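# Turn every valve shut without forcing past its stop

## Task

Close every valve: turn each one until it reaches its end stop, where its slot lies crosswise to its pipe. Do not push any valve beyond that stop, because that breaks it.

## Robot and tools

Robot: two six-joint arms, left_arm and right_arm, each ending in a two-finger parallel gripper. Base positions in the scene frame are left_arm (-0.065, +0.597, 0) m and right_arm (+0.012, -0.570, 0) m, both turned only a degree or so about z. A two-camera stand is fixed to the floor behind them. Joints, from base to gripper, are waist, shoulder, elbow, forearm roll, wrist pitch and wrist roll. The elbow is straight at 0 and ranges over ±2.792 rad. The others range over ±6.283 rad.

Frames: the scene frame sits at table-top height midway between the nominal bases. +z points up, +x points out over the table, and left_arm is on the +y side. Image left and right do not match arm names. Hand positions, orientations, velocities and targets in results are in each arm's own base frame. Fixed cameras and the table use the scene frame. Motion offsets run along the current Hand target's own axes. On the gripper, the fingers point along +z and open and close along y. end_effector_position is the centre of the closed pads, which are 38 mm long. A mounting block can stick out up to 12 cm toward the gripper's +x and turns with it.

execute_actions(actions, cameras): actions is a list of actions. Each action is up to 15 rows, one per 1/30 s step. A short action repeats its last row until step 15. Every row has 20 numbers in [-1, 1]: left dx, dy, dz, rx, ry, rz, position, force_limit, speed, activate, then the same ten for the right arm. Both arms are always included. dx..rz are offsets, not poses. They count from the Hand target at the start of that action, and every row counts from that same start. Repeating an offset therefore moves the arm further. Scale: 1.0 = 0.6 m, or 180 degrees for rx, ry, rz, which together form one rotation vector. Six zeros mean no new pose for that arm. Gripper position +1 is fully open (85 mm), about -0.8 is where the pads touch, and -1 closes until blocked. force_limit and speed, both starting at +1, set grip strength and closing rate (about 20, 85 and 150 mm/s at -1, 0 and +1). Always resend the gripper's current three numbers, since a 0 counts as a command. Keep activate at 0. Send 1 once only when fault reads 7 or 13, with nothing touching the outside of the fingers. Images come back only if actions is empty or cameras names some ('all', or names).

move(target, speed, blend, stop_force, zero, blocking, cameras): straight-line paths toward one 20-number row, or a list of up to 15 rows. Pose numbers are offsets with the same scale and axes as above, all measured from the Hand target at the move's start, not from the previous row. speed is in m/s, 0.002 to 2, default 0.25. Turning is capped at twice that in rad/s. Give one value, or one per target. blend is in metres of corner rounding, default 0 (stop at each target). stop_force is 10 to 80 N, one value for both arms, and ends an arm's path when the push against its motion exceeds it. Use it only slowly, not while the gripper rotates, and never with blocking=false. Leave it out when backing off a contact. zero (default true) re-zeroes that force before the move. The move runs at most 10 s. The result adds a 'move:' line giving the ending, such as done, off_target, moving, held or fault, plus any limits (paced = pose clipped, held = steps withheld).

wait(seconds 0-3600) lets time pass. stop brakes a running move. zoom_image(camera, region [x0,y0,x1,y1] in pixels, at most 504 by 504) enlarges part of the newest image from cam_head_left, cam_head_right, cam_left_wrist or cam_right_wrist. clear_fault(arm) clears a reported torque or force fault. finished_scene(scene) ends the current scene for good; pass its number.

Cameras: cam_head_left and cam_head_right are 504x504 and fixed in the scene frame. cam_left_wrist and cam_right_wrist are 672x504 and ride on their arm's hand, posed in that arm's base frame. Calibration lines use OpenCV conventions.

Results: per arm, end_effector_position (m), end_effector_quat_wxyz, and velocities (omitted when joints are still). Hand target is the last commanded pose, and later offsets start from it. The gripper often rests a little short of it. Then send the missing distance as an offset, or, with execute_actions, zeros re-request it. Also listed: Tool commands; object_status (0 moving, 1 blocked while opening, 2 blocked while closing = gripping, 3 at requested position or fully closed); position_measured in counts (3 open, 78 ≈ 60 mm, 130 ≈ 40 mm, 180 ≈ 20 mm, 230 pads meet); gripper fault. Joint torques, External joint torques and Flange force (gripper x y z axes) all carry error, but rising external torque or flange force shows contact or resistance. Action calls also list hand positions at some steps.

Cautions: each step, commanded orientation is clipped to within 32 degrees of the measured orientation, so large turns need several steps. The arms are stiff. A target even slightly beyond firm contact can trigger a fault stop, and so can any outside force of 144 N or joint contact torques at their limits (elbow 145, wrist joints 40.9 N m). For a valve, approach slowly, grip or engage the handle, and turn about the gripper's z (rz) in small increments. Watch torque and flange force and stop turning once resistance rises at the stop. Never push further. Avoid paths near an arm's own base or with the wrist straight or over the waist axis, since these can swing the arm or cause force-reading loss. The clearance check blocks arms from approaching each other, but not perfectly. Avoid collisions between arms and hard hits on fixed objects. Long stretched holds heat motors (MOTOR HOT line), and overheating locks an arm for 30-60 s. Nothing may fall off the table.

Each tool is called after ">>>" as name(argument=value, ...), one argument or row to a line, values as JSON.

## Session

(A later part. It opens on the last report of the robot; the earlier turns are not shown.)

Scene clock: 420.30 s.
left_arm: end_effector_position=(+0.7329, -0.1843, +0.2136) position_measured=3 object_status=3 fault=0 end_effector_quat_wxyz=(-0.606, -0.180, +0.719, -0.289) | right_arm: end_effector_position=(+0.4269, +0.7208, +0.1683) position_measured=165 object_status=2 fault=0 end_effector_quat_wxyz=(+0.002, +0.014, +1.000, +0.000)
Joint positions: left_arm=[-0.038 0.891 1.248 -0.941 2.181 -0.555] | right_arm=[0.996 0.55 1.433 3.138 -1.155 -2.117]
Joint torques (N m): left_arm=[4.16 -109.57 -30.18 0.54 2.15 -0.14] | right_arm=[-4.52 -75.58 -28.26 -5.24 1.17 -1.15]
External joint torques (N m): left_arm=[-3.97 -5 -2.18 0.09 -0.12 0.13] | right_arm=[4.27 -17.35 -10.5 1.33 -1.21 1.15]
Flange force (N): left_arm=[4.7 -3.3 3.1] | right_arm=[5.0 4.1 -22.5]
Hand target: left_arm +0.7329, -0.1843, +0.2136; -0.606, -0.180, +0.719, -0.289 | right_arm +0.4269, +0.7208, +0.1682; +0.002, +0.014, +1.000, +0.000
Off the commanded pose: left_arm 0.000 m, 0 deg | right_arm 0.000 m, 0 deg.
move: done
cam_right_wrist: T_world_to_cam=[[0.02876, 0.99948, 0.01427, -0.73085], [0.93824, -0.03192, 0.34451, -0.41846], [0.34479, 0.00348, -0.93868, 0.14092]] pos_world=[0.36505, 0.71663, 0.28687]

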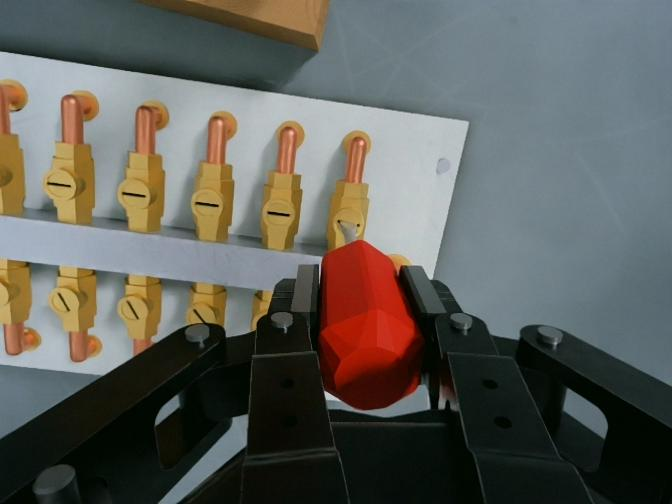

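>>> move(
  target=[
    [0,0,0,0,0,0,1,1,1,0,0,-0.0002,-0.0001,0,0,-0.022,-1,0.8,-0.9,0],
  ],
  speed=0.1,
  cameras=["cam_right_wrist"],
)

>>> zoom_image(
  camera="cam_right_wrist",
  region=[325, 200, 373, 236],
)

Scene clock: 422.93 s.
left_arm: end_effector_position=(+0.7329, -0.1843, +0.2136) position_measured=3 object_status=3 fault=0 end_effector_quat_wxyz=(-0.606, -0.180, +0.719, -0.289) | right_arm: end_effector_position=(+0.4268, +0.7207, +0.1683) position_measured=165 object_status=2 fault=0 end_effector_quat_wxyz=(+0.002, -0.021, +1.000, +0.000)
Joint positions: left_arm=[-0.038 0.891 1.248 -0.941 2.181 -0.555] | right_arm=[0.996 0.55 1.433 3.138 -1.155 -2.186]
Joint torques (N m): left_arm=[4.34 -109.39 -30.24 0.51 2.17 -0.14] | right_arm=[-4.64 -78.37 -29.02 -5.7 0.57 -1.5]
External joint torques (N m): left_arm=[-4.13 -5.44 -2.21 0.13 -0.14 0.13] | right_arm=[4.84 -14.8 -9.9 1.8 -0.61 1.5]
Flange force (N): left_arm=[5.1 -3.1 3.7] | right_arm=[4.7 6.6 -19.4]
Hand target: left_arm +0.7329, -0.1843, +0.2136; -0.606, -0.180, +0.719, -0.289 | right_arm +0.4269, +0.7207, +0.1683; +0.002, -0.021, +1.000, +0.000
Off the commanded pose: left_arm 0.000 m, 0 deg | right_arm 0.000 m, 0 deg.
move: done
cam_right_wrist: T_world_to_cam=[[-0.04038, 0.99909, 0.01402, -0.70095], [0.93824, 0.03309, 0.34439, -0.46521], [0.34361, 0.02706, -0.93872, 0.12456]] pos_world=[0.36537, 0.71233, 0.28697]

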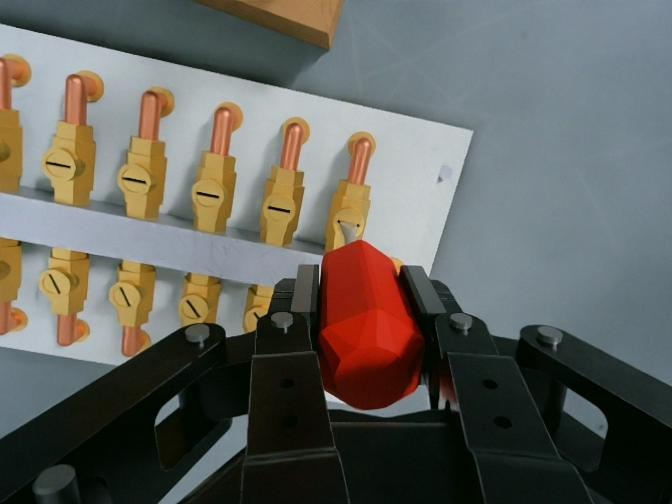

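Scaled by 10.500.

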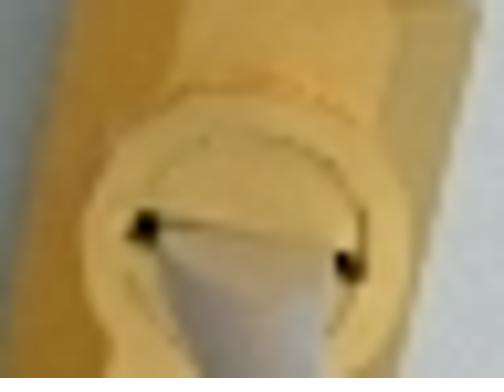

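>>> move(
  target=[
    [0,0,0,0,0,0,1,1,1,0,0,-0.0001,0,0,0,-0.011,-1,0.8,-0.9,0],
  ],
  speed=0.1,
  cameras=["cam_right_wrist"],
)

>>> zoom_image(
  camera="cam_right_wrist",
  region=[325, 200, 373, 236],
)

Scene clock: 425.40 s.
left_arm: end_effector_position=(+0.7329, -0.1843, +0.2136) position_measured=3 object_status=3 fault=0 end_effector_quat_wxyz=(-0.606, -0.180, +0.719, -0.289) | right_arm: end_effector_position=(+0.4269, +0.7206, +0.1683) position_measured=165 object_status=2 fault=0 end_effector_quat_wxyz=(+0.002, -0.038, +0.999, +0.000)
Joint positions: left_arm=[-0.038 0.891 1.248 -0.941 2.181 -0.555] | right_arm=[0.996 0.55 1.434 3.138 -1.155 -2.221]
Joint torques (N m): left_arm=[4.59 -109.27 -30.23 0.55 2.18 -0.13] | right_arm=[-3.99 -82.26 -29.57 -6.16 -0.47 -2.19]
External joint torques (N m): left_arm=[-4.41 -5.35 -2.17 0.08 -0.16 0.12] | right_arm=[3.82 -11.57 -9.64 2.22 0.43 2.19]
Flange force (N): left_arm=[5.0 -3.4 3.9] | right_arm=[2.3 9.1 -15.4]
Hand target: left_arm +0.7329, -0.1843, +0.2136; -0.606, -0.180, +0.719, -0.289 | right_arm +0.4269, +0.7206, +0.1683; +0.002, -0.038, +0.999, +0.000
Off the commanded pose: left_arm 0.000 m, 0 deg | right_arm 0.000 m, 0 deg.
move: done
cam_right_wrist: T_world_to_cam=[[-0.07484, 0.9971, 0.01385, -0.68467], [0.93654, 0.06551, 0.34437, -0.48787], [0.34247, 0.03874, -0.93873, 0.11662]] pos_world=[0.36573, 0.71013, 0.28697]

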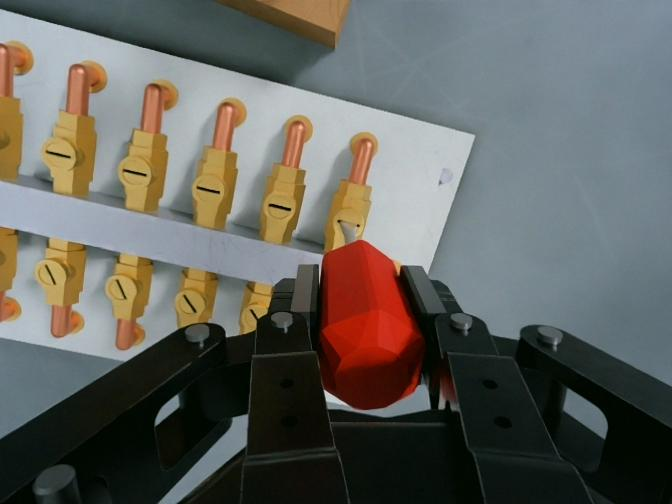

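Scaled by 10.500.

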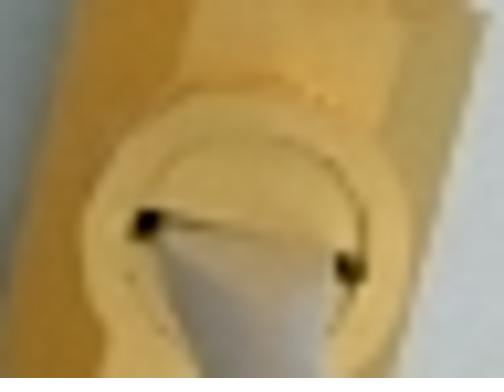

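>>> move(
  target=[
    [0,0,0,0,0,0,1,1,1,0,0,0,-0.0003,0,0,0.04,-1,0.8,-0.9,0],
    [0,0,0,0,0,0,1,1,1,0,0,0,-0.115,0,0,0.04,-1,0.8,-0.9,0],
    [0,0,0,0,0,0,1,1,1,0,-0.1034,-0.0247,-0.115,0,0,0.386,-1,0.8,-0.9,0],
    [0,0,0,0,0,0,1,1,1,0,-0.1034,-0.0247,-0.045,0,0,0.386,-1,0.8,-0.9,0],
  ],
  speed=[0.1,0.2,0.4,0.2],
  blend=[0,0.002,0.002,0],
  cameras=["cam_right_wrist"],
)

>>> zoom_image(
  camera="cam_right_wrist",
  region=[252, 150, 448, 297],
)

Scene clock: 445.13 s.
left_arm: end_effector_position=(+0.7329, -0.1843, +0.2136) position_measured=3 object_status=3 fault=0 end_effector_quat_wxyz=(-0.606, -0.180, +0.719, -0.289) | right_arm: end_effector_position=(+0.4898, +0.7106, +0.1956) position_measured=165 object_status=2 fault=0 end_effector_quat_wxyz=(+0.002, +0.538, +0.843, +0.001)
Joint positions: left_arm=[-0.038 0.891 1.248 -0.941 2.181 -0.555] | right_arm=[0.928 0.572 1.345 3.138 -1.222 -1.076]
Joint torques (N m): left_arm=[4.24 -109.4 -30.19 0.54 2.15 -0.19] | right_arm=[-3.32 -100.34 -39.69 -4.25 -0.6 0.26]
External joint torques (N m): left_arm=[-4.11 -4.92 -2.16 0.09 -0.14 0.18] | right_arm=[3.58 4.37 -0.19 0.26 0.64 -0.26]
Flange force (N): left_arm=[4.5 -3.3 3.3] | right_arm=[6.8 3.9 3.3]
Hand target: left_arm +0.7329, -0.1843, +0.2136; -0.606, -0.180, +0.719, -0.289 | right_arm +0.4897, +0.7106, +0.1956; +0.002, +0.538, +0.843, +0.001
Off the commanded pose: left_arm 0.000 m, 0 deg | right_arm 0.000 m, 0 deg.
move: done
cam_right_wrist: T_world_to_cam=[[0.90755, 0.41959, 0.01756, -0.74184], [0.38892, -0.85551, 0.34184, 0.36761], [0.15845, -0.30341, -0.93959, 0.45448]] pos_world=[0.45827, 0.76365, 0.31438]

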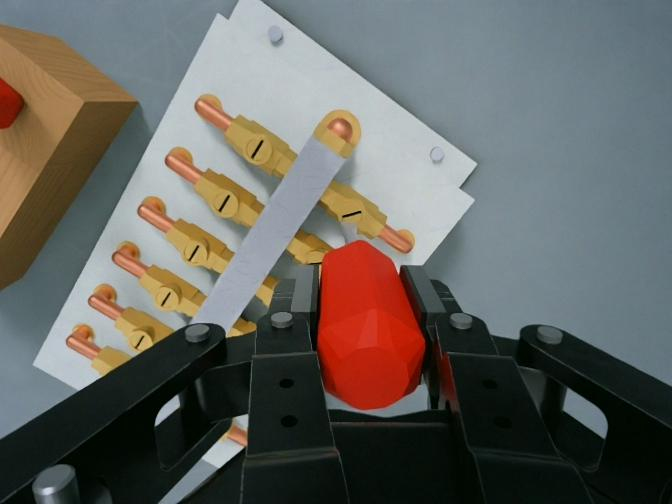

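Scaled by 2.571.

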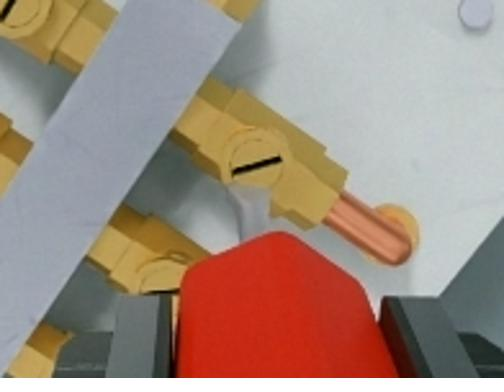

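>>> move(
  target=[0,0,0,0,0,0,1,1,1,0,0,0.0005,0.0093,0,0,-0.053,-1,0.8,-0.9,0],
  speed=0.1,
  cameras=["cam_right_wrist"],
)

>>> zoom_image(
  camera="cam_right_wrist",
  region=[325, 200, 373, 236],
)

Scene clock: 452.80 s.
left_arm: end_effector_position=(+0.7329, -0.1843, +0.2136) position_measured=3 object_status=3 fault=0 end_effector_quat_wxyz=(-0.606, -0.180, +0.719, -0.289) | right_arm: end_effector_position=(+0.4901, +0.7107, +0.1900) position_measured=165 object_status=2 fault=0 end_effector_quat_wxyz=(+0.002, +0.466, +0.885, +0.001)
Joint positions: left_arm=[-0.038 0.891 1.248 -0.941 2.181 -0.555] | right_arm=[0.928 0.576 1.35 3.138 -1.213 -1.242]
Joint torques (N m): left_arm=[4.4 -109.46 -30.11 0.57 2.08 -0.16] | right_arm=[-3.12 -100.74 -39.7 -4.25 -0.62 0.26]
External joint torques (N m): left_arm=[-4.23 -4.99 -2.25 0.06 -0.05 0.15] | right_arm=[3.04 4.23 -0.09 0.27 0.64 -0.26]
Flange force (N): left_arm=[4.6 -3.6 3.1] | right_arm=[5.3 4.7 3.3]
Hand target: left_arm +0.7329, -0.1843, +0.2136; -0.606, -0.180, +0.719, -0.289 | right_arm +0.4900, +0.7107, +0.1900; +0.002, +0.466, +0.885, +0.001
Off the commanded pose: left_arm 0.000 m, 0 deg | right_arm 0.000 m, 0 deg.
move: done
cam_right_wrist: T_world_to_cam=[[0.82543, 0.56424, 0.01733, -0.80452], [0.52527, -0.77895, 0.34253, 0.2481], [0.20677, -0.27363, -0.93935, 0.40434]] pos_world=[0.45015, 0.75784, 0.30878]

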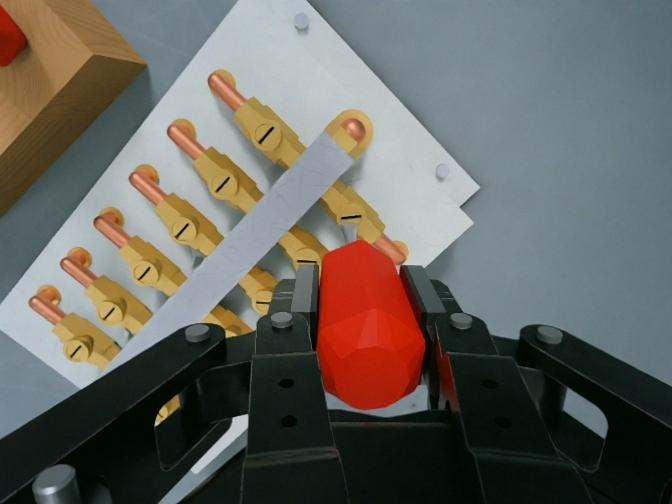

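Scaled by 10.500.

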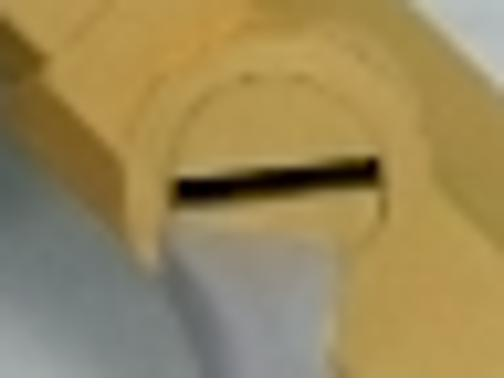

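>>> move(
  target=[0,0,0,0,0,0,1,1,1,0,0.0038,0.0025,0.004,0,0,0,-1,0.8,-0.9,0],
  speed=0.05,
  cameras=["cam_right_wrist"],
)

>>> zoom_image(
  camera="cam_right_wrist",
  region=[325, 200, 373, 236],
)

Scene clock: 455.97 s.
left_arm: end_effector_position=(+0.7329, -0.1843, +0.2136) position_measured=3 object_status=3 fault=0 end_effector_quat_wxyz=(-0.606, -0.180, +0.719, -0.289) | right_arm: end_effector_position=(+0.4900, +0.7134, +0.1876) position_measured=165 object_status=2 fault=0 end_effector_quat_wxyz=(+0.002, +0.466, +0.885, +0.001)
Joint positions: left_arm=[-0.038 0.891 1.248 -0.941 2.181 -0.555] | right_arm=[0.93 0.581 1.346 3.138 -1.212 -1.241]
Joint torques (N m): left_arm=[4.46 -109.47 -30.08 0.56 2.17 -0.17] | right_arm=[-3.19 -100.93 -39.7 -4.23 -0.57 0.24]
External joint torques (N m): left_arm=[-4.35 -4.49 -2.18 0.06 -0.16 0.15] | right_arm=[3.03 4.14 0.04 0.26 0.58 -0.24]
Flange force (N): left_arm=[4.0 -3.9 3.0] | right_arm=[5.1 4.3 3.3]
Hand target: left_arm +0.7329, -0.1843, +0.2136; -0.606, -0.180, +0.719, -0.289 | right_arm +0.4900, +0.7134, +0.1876; +0.002, +0.466, +0.885, +0.001
Off the commanded pose: left_arm 0.000 m, 0 deg | right_arm 0.000 m, 0 deg.
move: done
cam_right_wrist: T_world_to_cam=[[0.82546, 0.56419, 0.01718, -0.80599], [0.52529, -0.77898, 0.34243, 0.25114], [0.20658, -0.27364, -0.93939, 0.40296]] pos_world=[0.45015, 0.76064, 0.30638]

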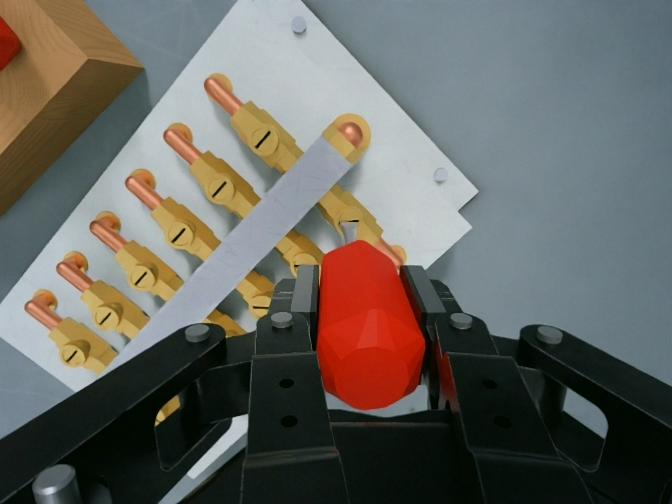

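Scaled by 10.500.

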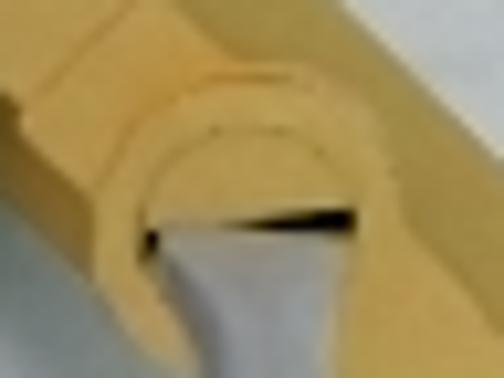

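>>> move(
  target=[0,0,0,0,0,0,1,1,1,0,0.0005,0,0.001,0,0,-0.01,-1,0.8,-0.9,0],
  speed=0.05,
  cameras=["cam_right_wrist"],
)

>>> zoom_image(
  camera="cam_right_wrist",
  region=[325, 200, 373, 236],
)

Scene clock: 461.37 s.
left_arm: end_effector_position=(+0.7329, -0.1843, +0.2136) position_measured=3 object_status=3 fault=0 end_effector_quat_wxyz=(-0.606, -0.180, +0.719, -0.289) | right_arm: end_effector_position=(+0.4899, +0.7137, +0.1870) position_measured=165 object_status=2 fault=0 end_effector_quat_wxyz=(+0.002, +0.452, +0.892, +0.001)
Joint positions: left_arm=[-0.038 0.891 1.248 -0.941 2.181 -0.555] | right_arm=[0.93 0.581 1.346 3.138 -1.211 -1.272]
Joint torques (N m): left_arm=[4.68 -109.43 -30.13 0.54 2.14 -0.12] | right_arm=[-3.37 -101.14 -40.82 -4.27 -0.53 0.25]
External joint torques (N m): left_arm=[-4.53 -4.74 -2.15 0.09 -0.11 0.11] | right_arm=[3.23 4.67 1.14 0.3 0.55 -0.25]
Flange force (N): left_arm=[4.3 -3.9 3.3] | right_arm=[4.6 2.5 4.6]
Hand target: left_arm +0.7329, -0.1843, +0.2136; -0.606, -0.180, +0.719, -0.289 | right_arm +0.4898, +0.7137, +0.1870; +0.002, +0.452, +0.892, +0.001
Off the commanded pose: left_arm 0.000 m, 0 deg | right_arm 0.000 m, 0 deg.
move: done
cam_right_wrist: T_world_to_cam=[[0.80732, 0.58986, 0.01729, -0.81543], [0.54948, -0.76209, 0.34248, 0.22777], [0.21519, -0.26699, -0.93937, 0.39355]] pos_world=[0.44847, 0.75964, 0.30578]

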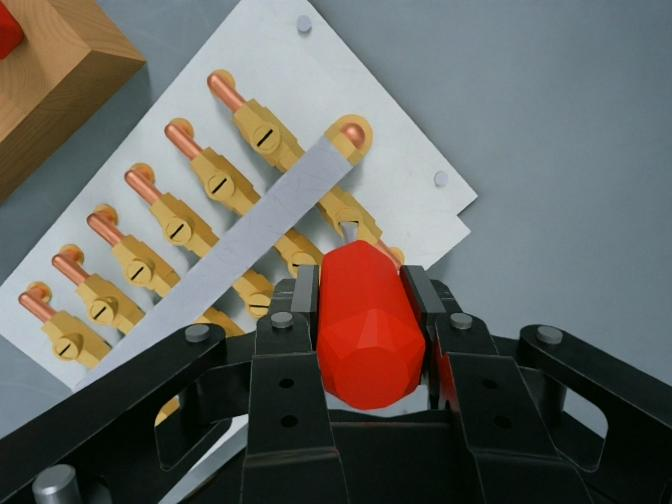

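Scaled by 10.500.

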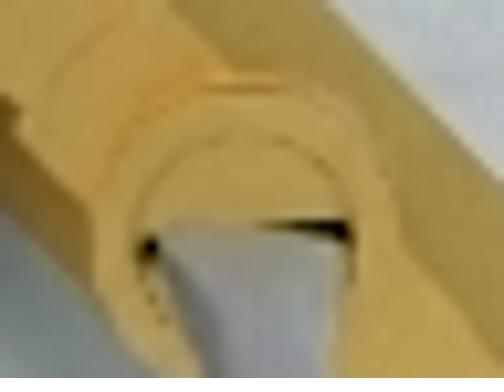

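>>> move(
  target=[0,0,0,0,0,0,1,1,1,0,0,0,-0.0033,0,0,0,-1,0.8,-0.9,0],
  speed=0.05,
  cameras=["cam_right_wrist"],
)

>>> zoom_image(
  camera="cam_right_wrist",
  region=[325, 200, 373, 236],
)

Scene clock: 466.20 s.
left_arm: end_effector_position=(+0.7329, -0.1843, +0.2136) position_measured=3 object_status=3 fault=0 end_effector_quat_wxyz=(-0.606, -0.180, +0.719, -0.289) | right_arm: end_effector_position=(+0.4898, +0.7137, +0.1889) position_measured=165 object_status=2 fault=0 end_effector_quat_wxyz=(+0.002, +0.452, +0.892, +0.001)
Joint positions: left_arm=[-0.038 0.891 1.248 -0.941 2.181 -0.555] | right_arm=[0.93 0.58 1.345 3.138 -1.214 -1.272]
Joint torques (N m): left_arm=[4.35 -109.43 -30.12 0.53 2.12 -0.12] | right_arm=[-3.32 -100.89 -39.77 -4.21 -0.56 0.23]
External joint torques (N m): left_arm=[-4.2 -4.86 -2.18 0.1 -0.1 0.11] | right_arm=[3.14 4.2 -0.01 0.22 0.58 -0.23]
Flange force (N): left_arm=[4.5 -3.6 3.1] | right_arm=[5.2 4.6 3.3]
Hand target: left_arm +0.7329, -0.1843, +0.2136; -0.606, -0.180, +0.719, -0.289 | right_arm +0.4898, +0.7137, +0.1890; +0.002, +0.452, +0.892, +0.001
Off the commanded pose: left_arm 0.000 m, 0 deg | right_arm 0.000 m, 0 deg.
move: done
cam_right_wrist: T_world_to_cam=[[0.80735, 0.58982, 0.01716, -0.81541], [0.54947, -0.76209, 0.3425, 0.22711], [0.21509, -0.26709, -0.93936, 0.39545]] pos_world=[0.44848, 0.75964, 0.30768]

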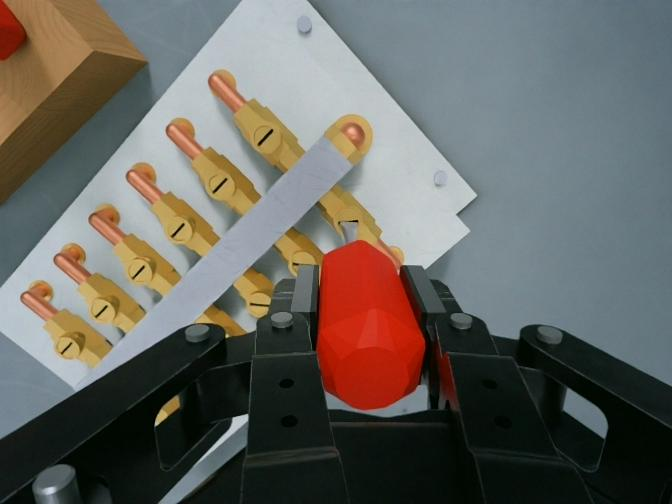

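Scaled by 10.500.

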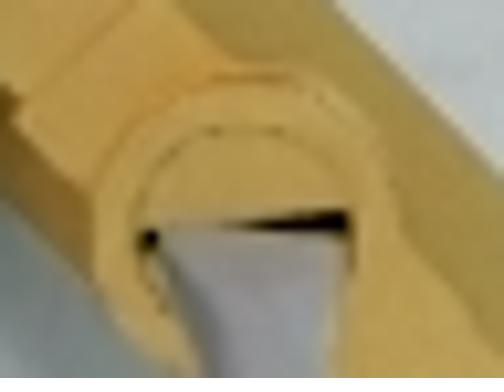

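>>> move(
  target=[0,0,0,0,0,0,1,1,1,0,0,0,0,0,0,-0.025,-1,0.8,-0.9,0],
  speed=0.05,
  cameras=["cam_right_wrist"],
)

>>> zoom_image(
  camera="cam_right_wrist",
  region=[325, 200, 373, 236],
)

Scene clock: 474.27 s.
left_arm: end_effector_position=(+0.7329, -0.1843, +0.2136) position_measured=3 object_status=3 fault=0 end_effector_quat_wxyz=(-0.606, -0.180, +0.719, -0.289) | right_arm: end_effector_position=(+0.4898, +0.7137, +0.1890) position_measured=165 object_status=2 fault=0 end_effector_quat_wxyz=(+0.002, +0.417, +0.909, +0.001)
Joint positions: left_arm=[-0.038 0.891 1.248 -0.941 2.181 -0.555] | right_arm=[0.93 0.58 1.345 3.138 -1.214 -1.35]
Joint torques (N m): left_arm=[4.75 -109.49 -30.1 0.55 2.13 -0.12] | right_arm=[-3.32 -100.98 -39.64 -4.22 -0.56 0.31]
External joint torques (N m): left_arm=[-4.64 -4.66 -2.19 0.07 -0.11 0.11] | right_arm=[3.29 3.84 -0.38 0.22 0.58 -0.31]
Flange force (N): left_arm=[4.2 -4.1 3.2] | right_arm=[5.0 5.4 2.7]
Hand target: left_arm +0.7329, -0.1843, +0.2136; -0.606, -0.180, +0.719, -0.289 | right_arm +0.4898, +0.7137, +0.1890; +0.002, +0.417, +0.909, +0.001
Off the commanded pose: left_arm 0.000 m, 0 deg | right_arm 0.000 m, 0 deg.
move: done
cam_right_wrist: T_world_to_cam=[[0.75859, 0.65135, 0.01706, -0.83542], [0.60752, -0.71652, 0.34281, 0.16609], [0.23552, -0.24969, -0.93925, 0.37302]] pos_world=[0.44498, 0.75629, 0.30768]

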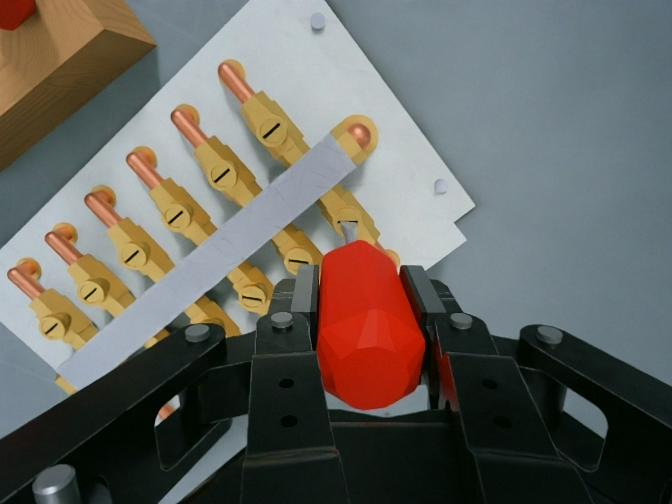

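Scaled by 10.500.

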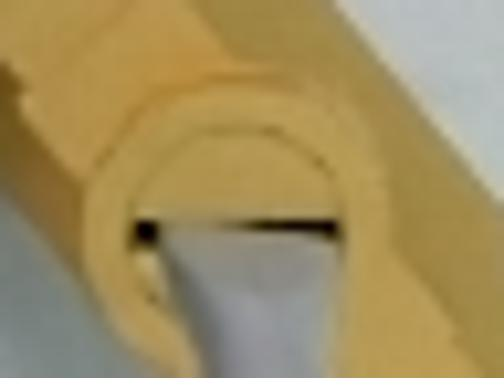

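>>> move(
  target=[0,0,0,0,0,0,1,1,1,0,0.0004,-0.0006,0,0,0,0,-1,0.8,-0.9,0],
  speed=0.05,
)

>>> move(
  target=[0,0,0,0,0,0,1,1,1,0,0,0,0.009,0,0,0,-1,0.8,-0.9,0],
  speed=0.006,
  stop_force=12,
  cameras=["cam_right_wrist"],
)

>>> zoom_image(
  camera="cam_right_wrist",
  region=[325, 200, 373, 236],
)

Scene clock: 478.17 s.
left_arm: end_effector_position=(+0.7329, -0.1843, +0.2136) position_measured=3 object_status=3 fault=0 end_effector_quat_wxyz=(-0.606, -0.180, +0.719, -0.289) | right_arm: end_effector_position=(+0.4894, +0.7136, +0.1890) position_measured=165 object_status=2 fault=0 end_effector_quat_wxyz=(+0.002, +0.417, +0.909, +0.001)
Joint positions: left_arm=[-0.038 0.891 1.248 -0.941 2.181 -0.555] | right_arm=[0.931 0.58 1.345 3.138 -1.214 -1.35]
Joint torques (N m): left_arm=[4.49 -109.23 -30.14 0.6 2.14 -0.11] | right_arm=[-3.04 -100.75 -39.75 -4.27 -0.57 0.23]
External joint torques (N m): left_arm=[-4.33 -5.32 -2.23 0.02 -0.12 0.09] | right_arm=[3.42 4.08 -0.01 0.3 0.59 -0.23]
Flange force (N): left_arm=[5.0 -3.6 3.6] | right_arm=[5.1 4.8 3.2]
Hand target: left_arm +0.7329, -0.1843, +0.2136; -0.606, -0.180, +0.719, -0.289 | right_arm +0.4894, +0.7136, +0.1890; +0.002, +0.417, +0.909, +0.001
Off the commanded pose: left_arm 0.000 m, 0 deg | right_arm 0.000 m, 0 deg.
move: done

Scene clock: 479.70 s.
left_arm: end_effector_position=(+0.7329, -0.1843, +0.2136) position_measured=3 object_status=3 fault=0 end_effector_quat_wxyz=(-0.606, -0.180, +0.719, -0.289) | right_arm: end_effector_position=(+0.4894, +0.7136, +0.1836) position_measured=165 object_status=2 fault=0 end_effector_quat_wxyz=(+0.002, +0.417, +0.909, +0.001)
Joint positions: left_arm=[-0.038 0.891 1.248 -0.941 2.181 -0.555] | right_arm=[0.931 0.583 1.351 3.138 -1.206 -1.35]
Joint torques (N m): left_arm=[4.43 -109.21 -30.25 0.53 2.15 -0.12] | right_arm=[-3.15 -101.09 -39.63 -4.23 -0.56 0.24]
External joint torques (N m): left_arm=[-4.29 -5.18 -2.09 0.09 -0.13 0.1] | right_arm=[3.15 3.92 -0.17 0.24 0.57 -0.24]
Flange force (N): left_arm=[4.9 -3.3 3.7] | right_arm=[4.8 5.0 3.0]
Hand target: left_arm +0.7329, -0.1843, +0.2136; -0.606, -0.180, +0.719, -0.289 | right_arm +0.4894, +0.7136, +0.1836; +0.002, +0.417, +0.909, +0.001
Off the commanded pose: left_arm 0.000 m, 0 deg | right_arm 0.000 m, 0 deg.
move: done
cam_right_wrist: T_world_to_cam=[[0.75859, 0.65135, 0.01706, -0.83495], [0.60752, -0.71652, 0.34281, 0.16811], [0.23552, -0.24969, -0.93925, 0.36802]] pos_world=[0.44458, 0.75619, 0.30228]

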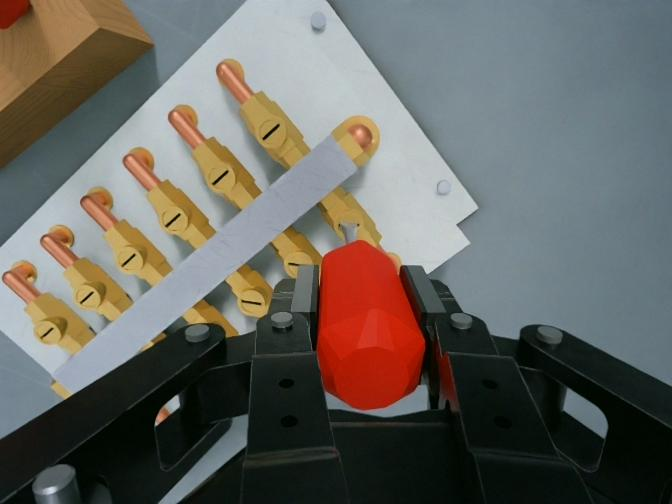

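Scaled by 10.500.

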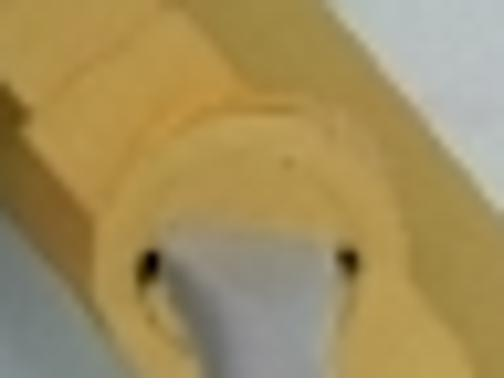

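>>> move(
  target=[0,0,0,0,0,0,1,1,1,0,0,0,0.006,0,0,0,-1,0.8,-0.9,0],
  speed=0.006,
  stop_force=12,
)

Scene clock: 482.83 s.
left_arm: end_effector_position=(+0.7329, -0.1843, +0.2136) position_measured=3 object_status=3 fault=0 end_effector_quat_wxyz=(-0.606, -0.180, +0.719, -0.289) | right_arm: end_effector_position=(+0.4894, +0.7136, +0.1800) position_measured=165 object_status=2 fault=0 end_effector_quat_wxyz=(+0.002, +0.417, +0.909, +0.001)
Joint positions: left_arm=[-0.038 0.891 1.248 -0.941 2.181 -0.555] | right_arm=[0.931 0.585 1.354 3.138 -1.2 -1.35]
Joint torques (N m): left_arm=[4.35 -109.1 -30.2 0.57 2.16 -0.16] | right_arm=[-3.09 -101.16 -39.42 -4.21 -0.53 0.21]
External joint torques (N m): left_arm=[-4.2 -5.41 -2.19 0.05 -0.13 0.15] | right_arm=[2.92 3.76 -0.28 0.24 0.54 -0.21]
Flange force (N): left_arm=[5.1 -3.2 3.7] | right_arm=[4.6 5.1 2.8]
Hand target: left_arm +0.7329, -0.1843, +0.2136; -0.606, -0.180, +0.719, -0.289 | right_arm +0.4894, +0.7136, +0.1800; +0.002, +0.417, +0.909, +0.001
Off the commanded pose: left_arm 0.000 m, 0 deg | right_arm 0.000 m, 0 deg.
move: done

>>> execute_actions(
  actions=[],
  cameras=["cam_right_wrist"],
)

>>> zoom_image(
  camera="cam_right_wrist",
  region=[325, 200, 373, 236],
)

Scene clock: 485.10 s.
left_arm: end_effector_position=(+0.7329, -0.1843, +0.2136) position_measured=3 object_status=3 fault=0 end_effector_quat_wxyz=(-0.606, -0.180, +0.719, -0.289) | right_arm: end_effector_position=(+0.4894, +0.7136, +0.1800) position_measured=165 object_status=2 fault=0 end_effector_quat_wxyz=(+0.002, +0.417, +0.909, +0.001)
Joint positions: left_arm=[-0.038 0.891 1.248 -0.941 2.181 -0.555] | right_arm=[0.931 0.585 1.354 3.138 -1.2 -1.35]
Joint velocities: within noise
Joint torques (N m): left_arm=[4.3 -109.25 -30.12 0.59 2.18 -0.12] | right_arm=[-3.16 -101.12 -39.5 -4.24 -0.57 0.23]
External joint torques (N m): left_arm=[-4.13 -5.37 -2.29 0.04 -0.15 0.11] | right_arm=[3.01 4.56 0.03 0.28 0.59 -0.23]
Flange force (N): left_arm=[5.1 -3.4 3.4] | right_arm=[4.8 5.5 3.6]
Hand target: left_arm +0.7329, -0.1843, +0.2136; -0.606, -0.180, +0.719, -0.289 | right_arm +0.4894, +0.7136, +0.1800; +0.002, +0.417, +0.909, +0.001
Tool commands: left_gripper/position=+1.0 left_gripper/force_limit=+1.0 left_gripper/speed=+1.0 left_gripper/activate=+0.0 right_gripper/position=-1.0 right_gripper/force_limit=+0.8 right_gripper/speed=-0.9 right_gripper/activate=+0.0
Off the commanded pose: left_arm 0.000 m, 0 deg | right_arm 0.000 m, 0 deg.
camera_calibration:
cam_right_wrist: T_world_to_cam=[[0.75859, 0.65135, 0.01706, -0.83489], [0.60752, -0.71652, 0.34281, 0.16934], [0.23552, -0.24969, -0.93925, 0.36464]] pos_world=[0.44458, 0.75619, 0.29868]
Images, in order (width x height): cam_right_wrist 672x504.

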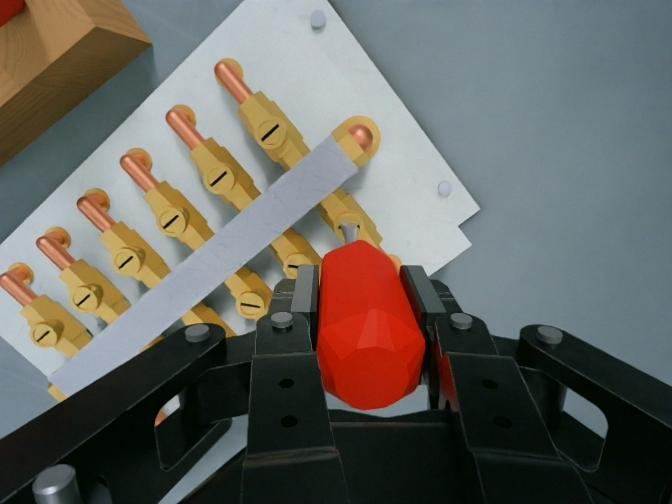

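Scaled by 10.500.

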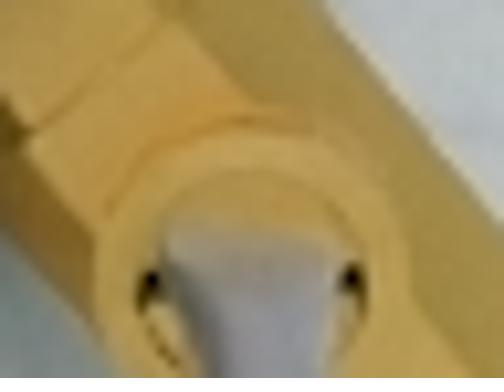

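>>> move(
  target=[0,0,0,0,0,0,1,1,1,0,0,0,0.012,0,0,0,-1,0.8,-0.9,0],
  speed=0.006,
  stop_force=12,
  cameras=["cam_right_wrist"],
)

>>> zoom_image(
  camera="cam_right_wrist",
  region=[325, 200, 373, 236],
)

Scene clock: 501.43 s.
left_arm: end_effector_position=(+0.7329, -0.1843, +0.2136) position_measured=3 object_status=3 fault=0 end_effector_quat_wxyz=(-0.606, -0.180, +0.719, -0.289) | right_arm: end_effector_position=(+0.4895, +0.7137, +0.1746) position_measured=165 object_status=2 fault=0 end_effector_quat_wxyz=(+0.002, +0.417, +0.909, +0.001)
Joint positions: left_arm=[-0.038 0.891 1.248 -0.941 2.181 -0.555] | right_arm=[0.931 0.588 1.359 3.138 -1.192 -1.35]
Joint torques (N m): left_arm=[4.27 -109.08 -30.26 0.53 2.14 -0.13] | right_arm=[-3.6 -84.54 -31.64 -4.27 0.78 0.26]
External joint torques (N m): left_arm=[-4.11 -5.67 -2.17 0.09 -0.11 0.12] | right_arm=[4.02 -12.32 -7.75 0.34 -0.77 -0.26]
Flange force (N): left_arm=[5.5 -2.9 3.9] | right_arm=[4.6 0.7 -15.7]
Hand target: left_arm +0.7329, -0.1843, +0.2136; -0.606, -0.180, +0.719, -0.289 | right_arm +0.4895, +0.7137, +0.1746; +0.002, +0.417, +0.909, +0.001 (not the last commanded pose)
Off the commanded pose: left_arm 0.000 m, 0 deg | right_arm 0.002 m, 0 deg.
move: contact (right_arm)
cam_right_wrist: T_world_to_cam=[[0.75854, 0.6514, 0.01726, -0.83487], [0.60754, -0.71654, 0.34274, 0.17123], [0.23562, -0.24949, -0.93927, 0.35938]] pos_world=[0.44458, 0.75619, 0.29328]

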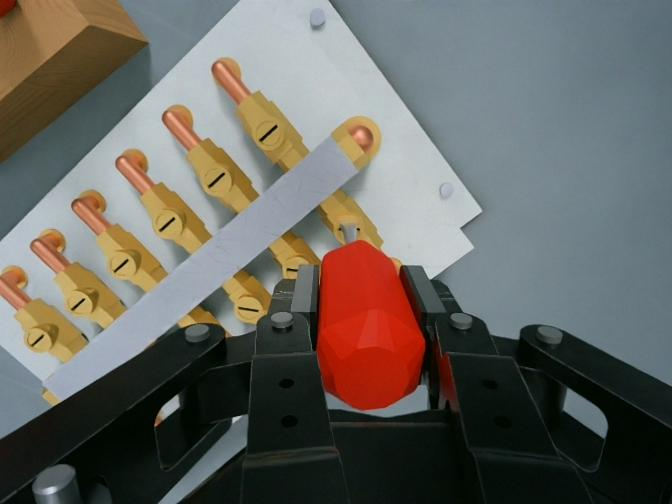

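Scaled by 10.500.

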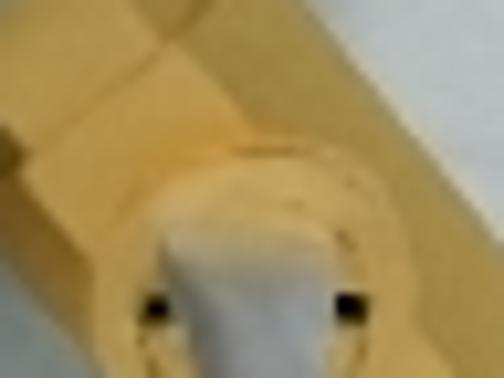

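>>> move(
  target=[
    [0,0,0,0,0,0,1,1,1,0,0,0,-0.0045,0,0,0,-1,0.8,-0.9,0],
    [0,0,0,0,0,0,1,1,1,0,-0.0053,0,-0.0045,0,0,0,-1,0.8,-0.9,0],
  ],
  speed=0.05,
  cameras=["cam_right_wrist"],
)

>>> zoom_image(
  camera="cam_right_wrist",
  region=[325, 200, 373, 236],
)

Scene clock: 505.50 s.
left_arm: end_effector_position=(+0.7329, -0.1843, +0.2136) position_measured=3 object_status=3 fault=0 end_effector_quat_wxyz=(-0.606, -0.180, +0.719, -0.289) | right_arm: end_effector_position=(+0.4915, +0.7113, +0.1773) position_measured=165 object_status=2 fault=0 end_effector_quat_wxyz=(+0.002, +0.417, +0.909, +0.001)
Joint positions: left_arm=[-0.038 0.891 1.248 -0.941 2.181 -0.555] | right_arm=[0.927 0.585 1.358 3.138 -1.195 -1.353]
Joint torques (N m): left_arm=[4.6 -109.26 -30.35 0.55 2.14 -0.13] | right_arm=[-3.2 -101.08 -39.82 -4.21 -0.34 0.21]
External joint torques (N m): left_arm=[-4.43 -4.83 -1.9 0.08 -0.12 0.12] | right_arm=[3.42 3.87 0.04 0.23 0.37 -0.21]
Flange force (N): left_arm=[4.5 -3.3 3.9] | right_arm=[5.0 4.5 2.9]
Hand target: left_arm +0.7329, -0.1843, +0.2136; -0.606, -0.180, +0.719, -0.289 | right_arm +0.4915, +0.7112, +0.1773; +0.002, +0.417, +0.909, +0.001
Off the commanded pose: left_arm 0.000 m, 0 deg | right_arm 0.000 m, 0 deg.
move: done
cam_right_wrist: T_world_to_cam=[[0.75855, 0.65138, 0.0172, -0.83493], [0.60752, -0.71652, 0.3428, 0.16725], [0.23562, -0.24959, -0.93925, 0.36099]] pos_world=[0.44668, 0.75379, 0.29608]

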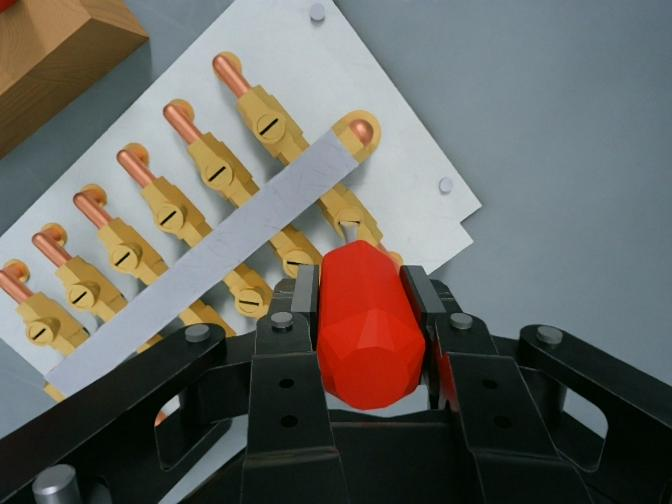

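Scaled by 10.500.

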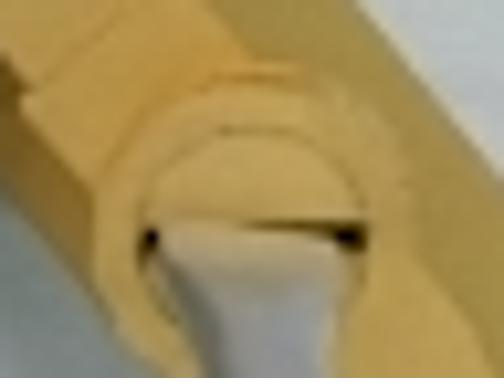

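>>> move(
  target=[0,0,0,0,0,0,1,1,1,0,0,0.0004,0,0,0,-0.015,-1,0.8,-0.9,0],
  speed=0.05,
)

>>> move(
  target=[0,0,0,0,0,0,1,1,1,0,0,0,0.011,0,0,0,-1,0.8,-0.9,0],
  speed=0.006,
  stop_force=12,
  cameras=["cam_right_wrist"],
)

>>> zoom_image(
  camera="cam_right_wrist",
  region=[325, 200, 373, 236],
)

Scene clock: 509.77 s.
left_arm: end_effector_position=(+0.7329, -0.1843, +0.2136) position_measured=3 object_status=3 fault=0 end_effector_quat_wxyz=(-0.606, -0.180, +0.719, -0.289) | right_arm: end_effector_position=(+0.4917, +0.7114, +0.1773) position_measured=165 object_status=2 fault=0 end_effector_quat_wxyz=(+0.002, +0.395, +0.919, +0.001)
Joint positions: left_arm=[-0.038 0.891 1.248 -0.941 2.181 -0.555] | right_arm=[0.927 0.586 1.358 3.138 -1.195 -1.401]
Joint torques (N m): left_arm=[4.11 -109.48 -30.27 0.54 2.12 -0.1] | right_arm=[-3.16 -101.24 -39.37 -4.21 -0.61 0.29]
External joint torques (N m): left_arm=[-3.97 -4.8 -2.05 0.08 -0.1 0.09] | right_arm=[3.39 4.49 -0.1 0.27 0.62 -0.29]
Flange force (N): left_arm=[4.5 -3.3 3.2] | right_arm=[4.9 5.8 3.6]
Hand target: left_arm +0.7329, -0.1843, +0.2136; -0.606, -0.180, +0.719, -0.289 | right_arm +0.4917, +0.7114, +0.1773; +0.002, +0.395, +0.919, +0.001
Off the commanded pose: left_arm 0.000 m, 0 deg | right_arm 0.000 m, 0 deg.
move: done

Scene clock: 510.83 s.
left_arm: end_effector_position=(+0.7329, -0.1843, +0.2136) position_measured=3 object_status=3 fault=0 end_effector_quat_wxyz=(-0.606, -0.180, +0.719, -0.289) | right_arm: end_effector_position=(+0.4918, +0.7114, +0.1746) position_measured=165 object_status=2 fault=0 end_effector_quat_wxyz=(+0.002, +0.395, +0.919, +0.001)
Joint positions: left_arm=[-0.038 0.891 1.248 -0.941 2.181 -0.555] | right_arm=[0.927 0.587 1.36 3.138 -1.191 -1.401]
Joint torques (N m): left_arm=[4.5 -109.17 -30.01 0.53 2.14 -0.15] | right_arm=[-3.51 -85.11 -32.19 -4.27 0.77 0.22]
External joint torques (N m): left_arm=[-4.32 -5.08 -2.24 0.09 -0.11 0.13] | right_arm=[3.21 -11.77 -7.31 0.31 -0.75 -0.22]
Flange force (N): left_arm=[4.7 -3.6 3.3] | right_arm=[3.7 0.8 -15.0]
Hand target: left_arm +0.7329, -0.1843, +0.2136; -0.606, -0.180, +0.719, -0.289 | right_arm +0.4918, +0.7114, +0.1746; +0.002, +0.395, +0.919, +0.001 (not the last commanded pose)
Off the commanded pose: left_arm 0.000 m, 0 deg | right_arm 0.004 m, 0 deg.
move: contact (right_arm)
cam_right_wrist: T_world_to_cam=[[0.72703, 0.68639, 0.01727, -0.84461], [0.64055, -0.6871, 0.34291, 0.131], [0.24723, -0.23825, -0.93921, 0.34457]] pos_world=[0.44495, 0.75183, 0.29328]

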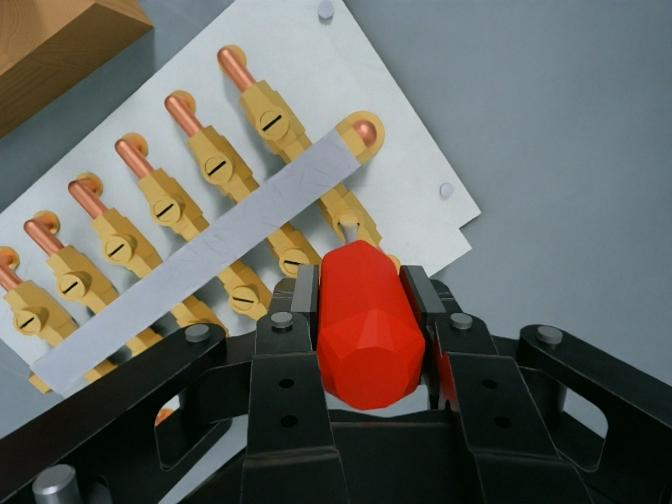

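Scaled by 10.500.

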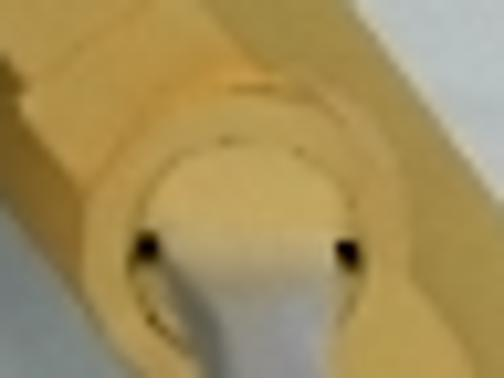

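>>> move(
  target=[0,0,0,0,0,0,1,1,1,0,0,0,0.0005,0,0,0.03,-1,0.8,-0.9,0],
  speed=0.05,
  cameras=["cam_right_wrist"],
)

>>> zoom_image(
  camera="cam_right_wrist",
  region=[325, 200, 373, 236],
)

Scene clock: 515.57 s.
left_arm: end_effector_position=(+0.7329, -0.1843, +0.2136) position_measured=3 object_status=3 fault=0 end_effector_quat_wxyz=(-0.606, -0.180, +0.719, -0.289) | right_arm: end_effector_position=(+0.4918, +0.7114, +0.1743) position_measured=165 object_status=2 fault=0 end_effector_quat_wxyz=(+0.002, +0.438, +0.899, +0.001)
Joint positions: left_arm=[-0.038 0.891 1.248 -0.941 2.181 -0.555] | right_arm=[0.927 0.587 1.361 3.138 -1.19 -1.306]
Joint torques (N m): left_arm=[4.81 -109.36 -30.18 0.57 2.16 -0.15] | right_arm=[-4.05 -73.93 -25.87 -4.51 0.97 0.36]
External joint torques (N m): left_arm=[-4.64 -4.54 -2.02 0.06 -0.15 0.13] | right_arm=[3.98 -23.04 -13.66 0.55 -0.94 -0.36]
Flange force (N): left_arm=[4.1 -3.8 3.6] | right_arm=[4.1 -0.6 -27.9]
Hand target: left_arm +0.7329, -0.1843, +0.2136; -0.606, -0.180, +0.719, -0.289 | right_arm +0.4918, +0.7114, +0.1743; +0.002, +0.438, +0.899, +0.001
Off the commanded pose: left_arm 0.000 m, 0 deg | right_arm 0.000 m, 0 deg.
move: done
cam_right_wrist: T_world_to_cam=[[0.78841, 0.6149, 0.01746, -0.824], [0.57307, -0.7445, 0.34251, 0.20519], [0.2236, -0.26003, -0.93935, 0.3715]] pos_world=[0.449, 0.75604, 0.29308]

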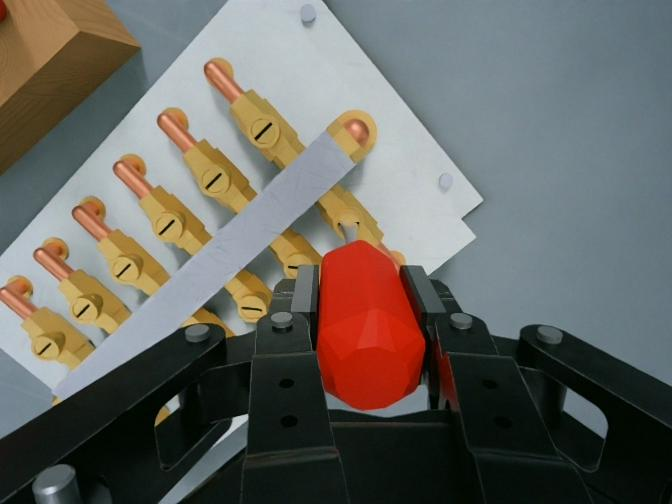

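Scaled by 10.500.

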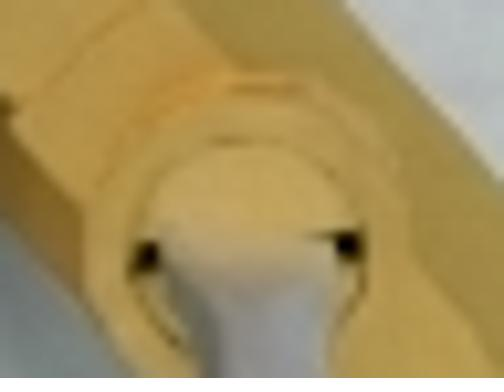

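>>> move(
  target=[0,0,0,0,0,0,1,1,1,0,0.0004,0,-0.001,0,0,-0.012,-1,0.8,-0.9,0],
  speed=0.05,
)

>>> move(
  target=[0,0,0,0,0,0,1,1,1,0,0,0,0.008,0,0,0,-1,0.8,-0.9,0],
  speed=0.006,
  stop_force=15,
  cameras=["cam_right_wrist"],
)

>>> zoom_image(
  camera="cam_right_wrist",
  region=[325, 200, 373, 236],
)

Scene clock: 521.77 s.
left_arm: end_effector_position=(+0.7329, -0.1843, +0.2136) position_measured=3 object_status=3 fault=0 end_effector_quat_wxyz=(-0.606, -0.180, +0.719, -0.289) | right_arm: end_effector_position=(+0.4916, +0.7116, +0.1747) position_measured=165 object_status=2 fault=0 end_effector_quat_wxyz=(+0.002, +0.421, +0.907, +0.001)
Joint positions: left_arm=[-0.038 0.891 1.248 -0.941 2.181 -0.555] | right_arm=[0.927 0.587 1.36 3.138 -1.191 -1.344]
Joint torques (N m): left_arm=[4.81 -109.3 -30.28 0.55 2.14 -0.15] | right_arm=[-2.81 -94.19 -36.36 -3.98 0.19 0.26]
External joint torques (N m): left_arm=[-4.64 -5.21 -2.09 0.07 -0.11 0.14] | right_arm=[3.28 -2.59 -3.07 0.04 -0.17 -0.26]
Flange force (N): left_arm=[4.9 -3.5 4.0] | right_arm=[4.5 3.1 -4.6]
Hand target: left_arm +0.7329, -0.1843, +0.2136; -0.606, -0.180, +0.719, -0.289 | right_arm +0.4916, +0.7116, +0.1749; +0.002, +0.421, +0.907, +0.001
Off the commanded pose: left_arm 0.000 m, 0 deg | right_arm 0.000 m, 0 deg.
move: done

Scene clock: 522.53 s.
left_arm: end_effector_position=(+0.7329, -0.1843, +0.2136) position_measured=3 object_status=3 fault=0 end_effector_quat_wxyz=(-0.606, -0.180, +0.719, -0.289) | right_arm: end_effector_position=(+0.4918, +0.7118, +0.1743) position_measured=165 object_status=2 fault=0 end_effector_quat_wxyz=(+0.002, +0.421, +0.907, +0.002)
Joint positions: left_arm=[-0.038 0.891 1.248 -0.941 2.181 -0.555] | right_arm=[0.927 0.588 1.36 3.138 -1.19 -1.344]
Joint torques (N m): left_arm=[4.34 -109.5 -30.31 0.54 2.14 -0.16] | right_arm=[-3.55 -67.09 -25.08 -4.1 3.29 0.25]
External joint torques (N m): left_arm=[-4.2 -4.87 -2.04 0.08 -0.11 0.15] | right_arm=[3.55 -30.2 -14.45 0.14 -3.27 -0.25]
Flange force (N): left_arm=[4.5 -3.3 3.5] | right_arm=[2.0 -6.7 -36.6]
Hand target: left_arm +0.7329, -0.1843, +0.2136; -0.606, -0.180, +0.719, -0.289 | right_arm +0.4918, +0.7118, +0.1742; +0.002, +0.421, +0.907, +0.002 (not the last commanded pose)
Off the commanded pose: left_arm 0.000 m, 0 deg | right_arm 0.004 m, 0 deg.
move: contact (right_arm)
cam_right_wrist: T_world_to_cam=[[0.76463, 0.64421, 0.01805, -0.83346], [0.60057, -0.72244, 0.34263, 0.1763], [0.23377, -0.25115, -0.9393, 0.36022]] pos_world=[0.4472, 0.75476, 0.29298]

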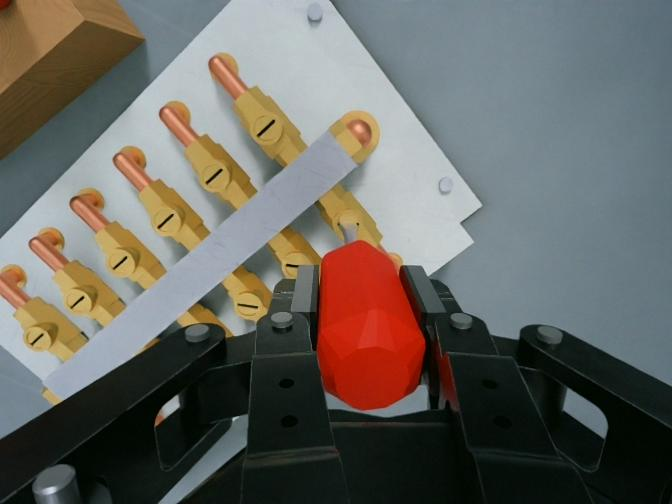

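Scaled by 10.500.

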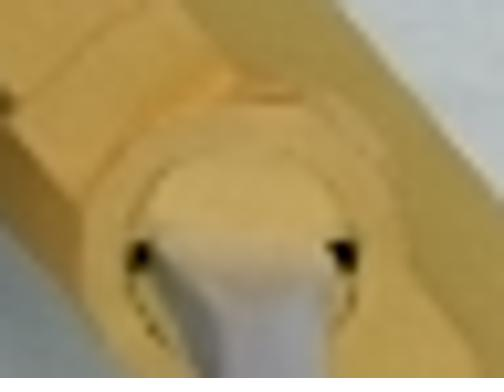

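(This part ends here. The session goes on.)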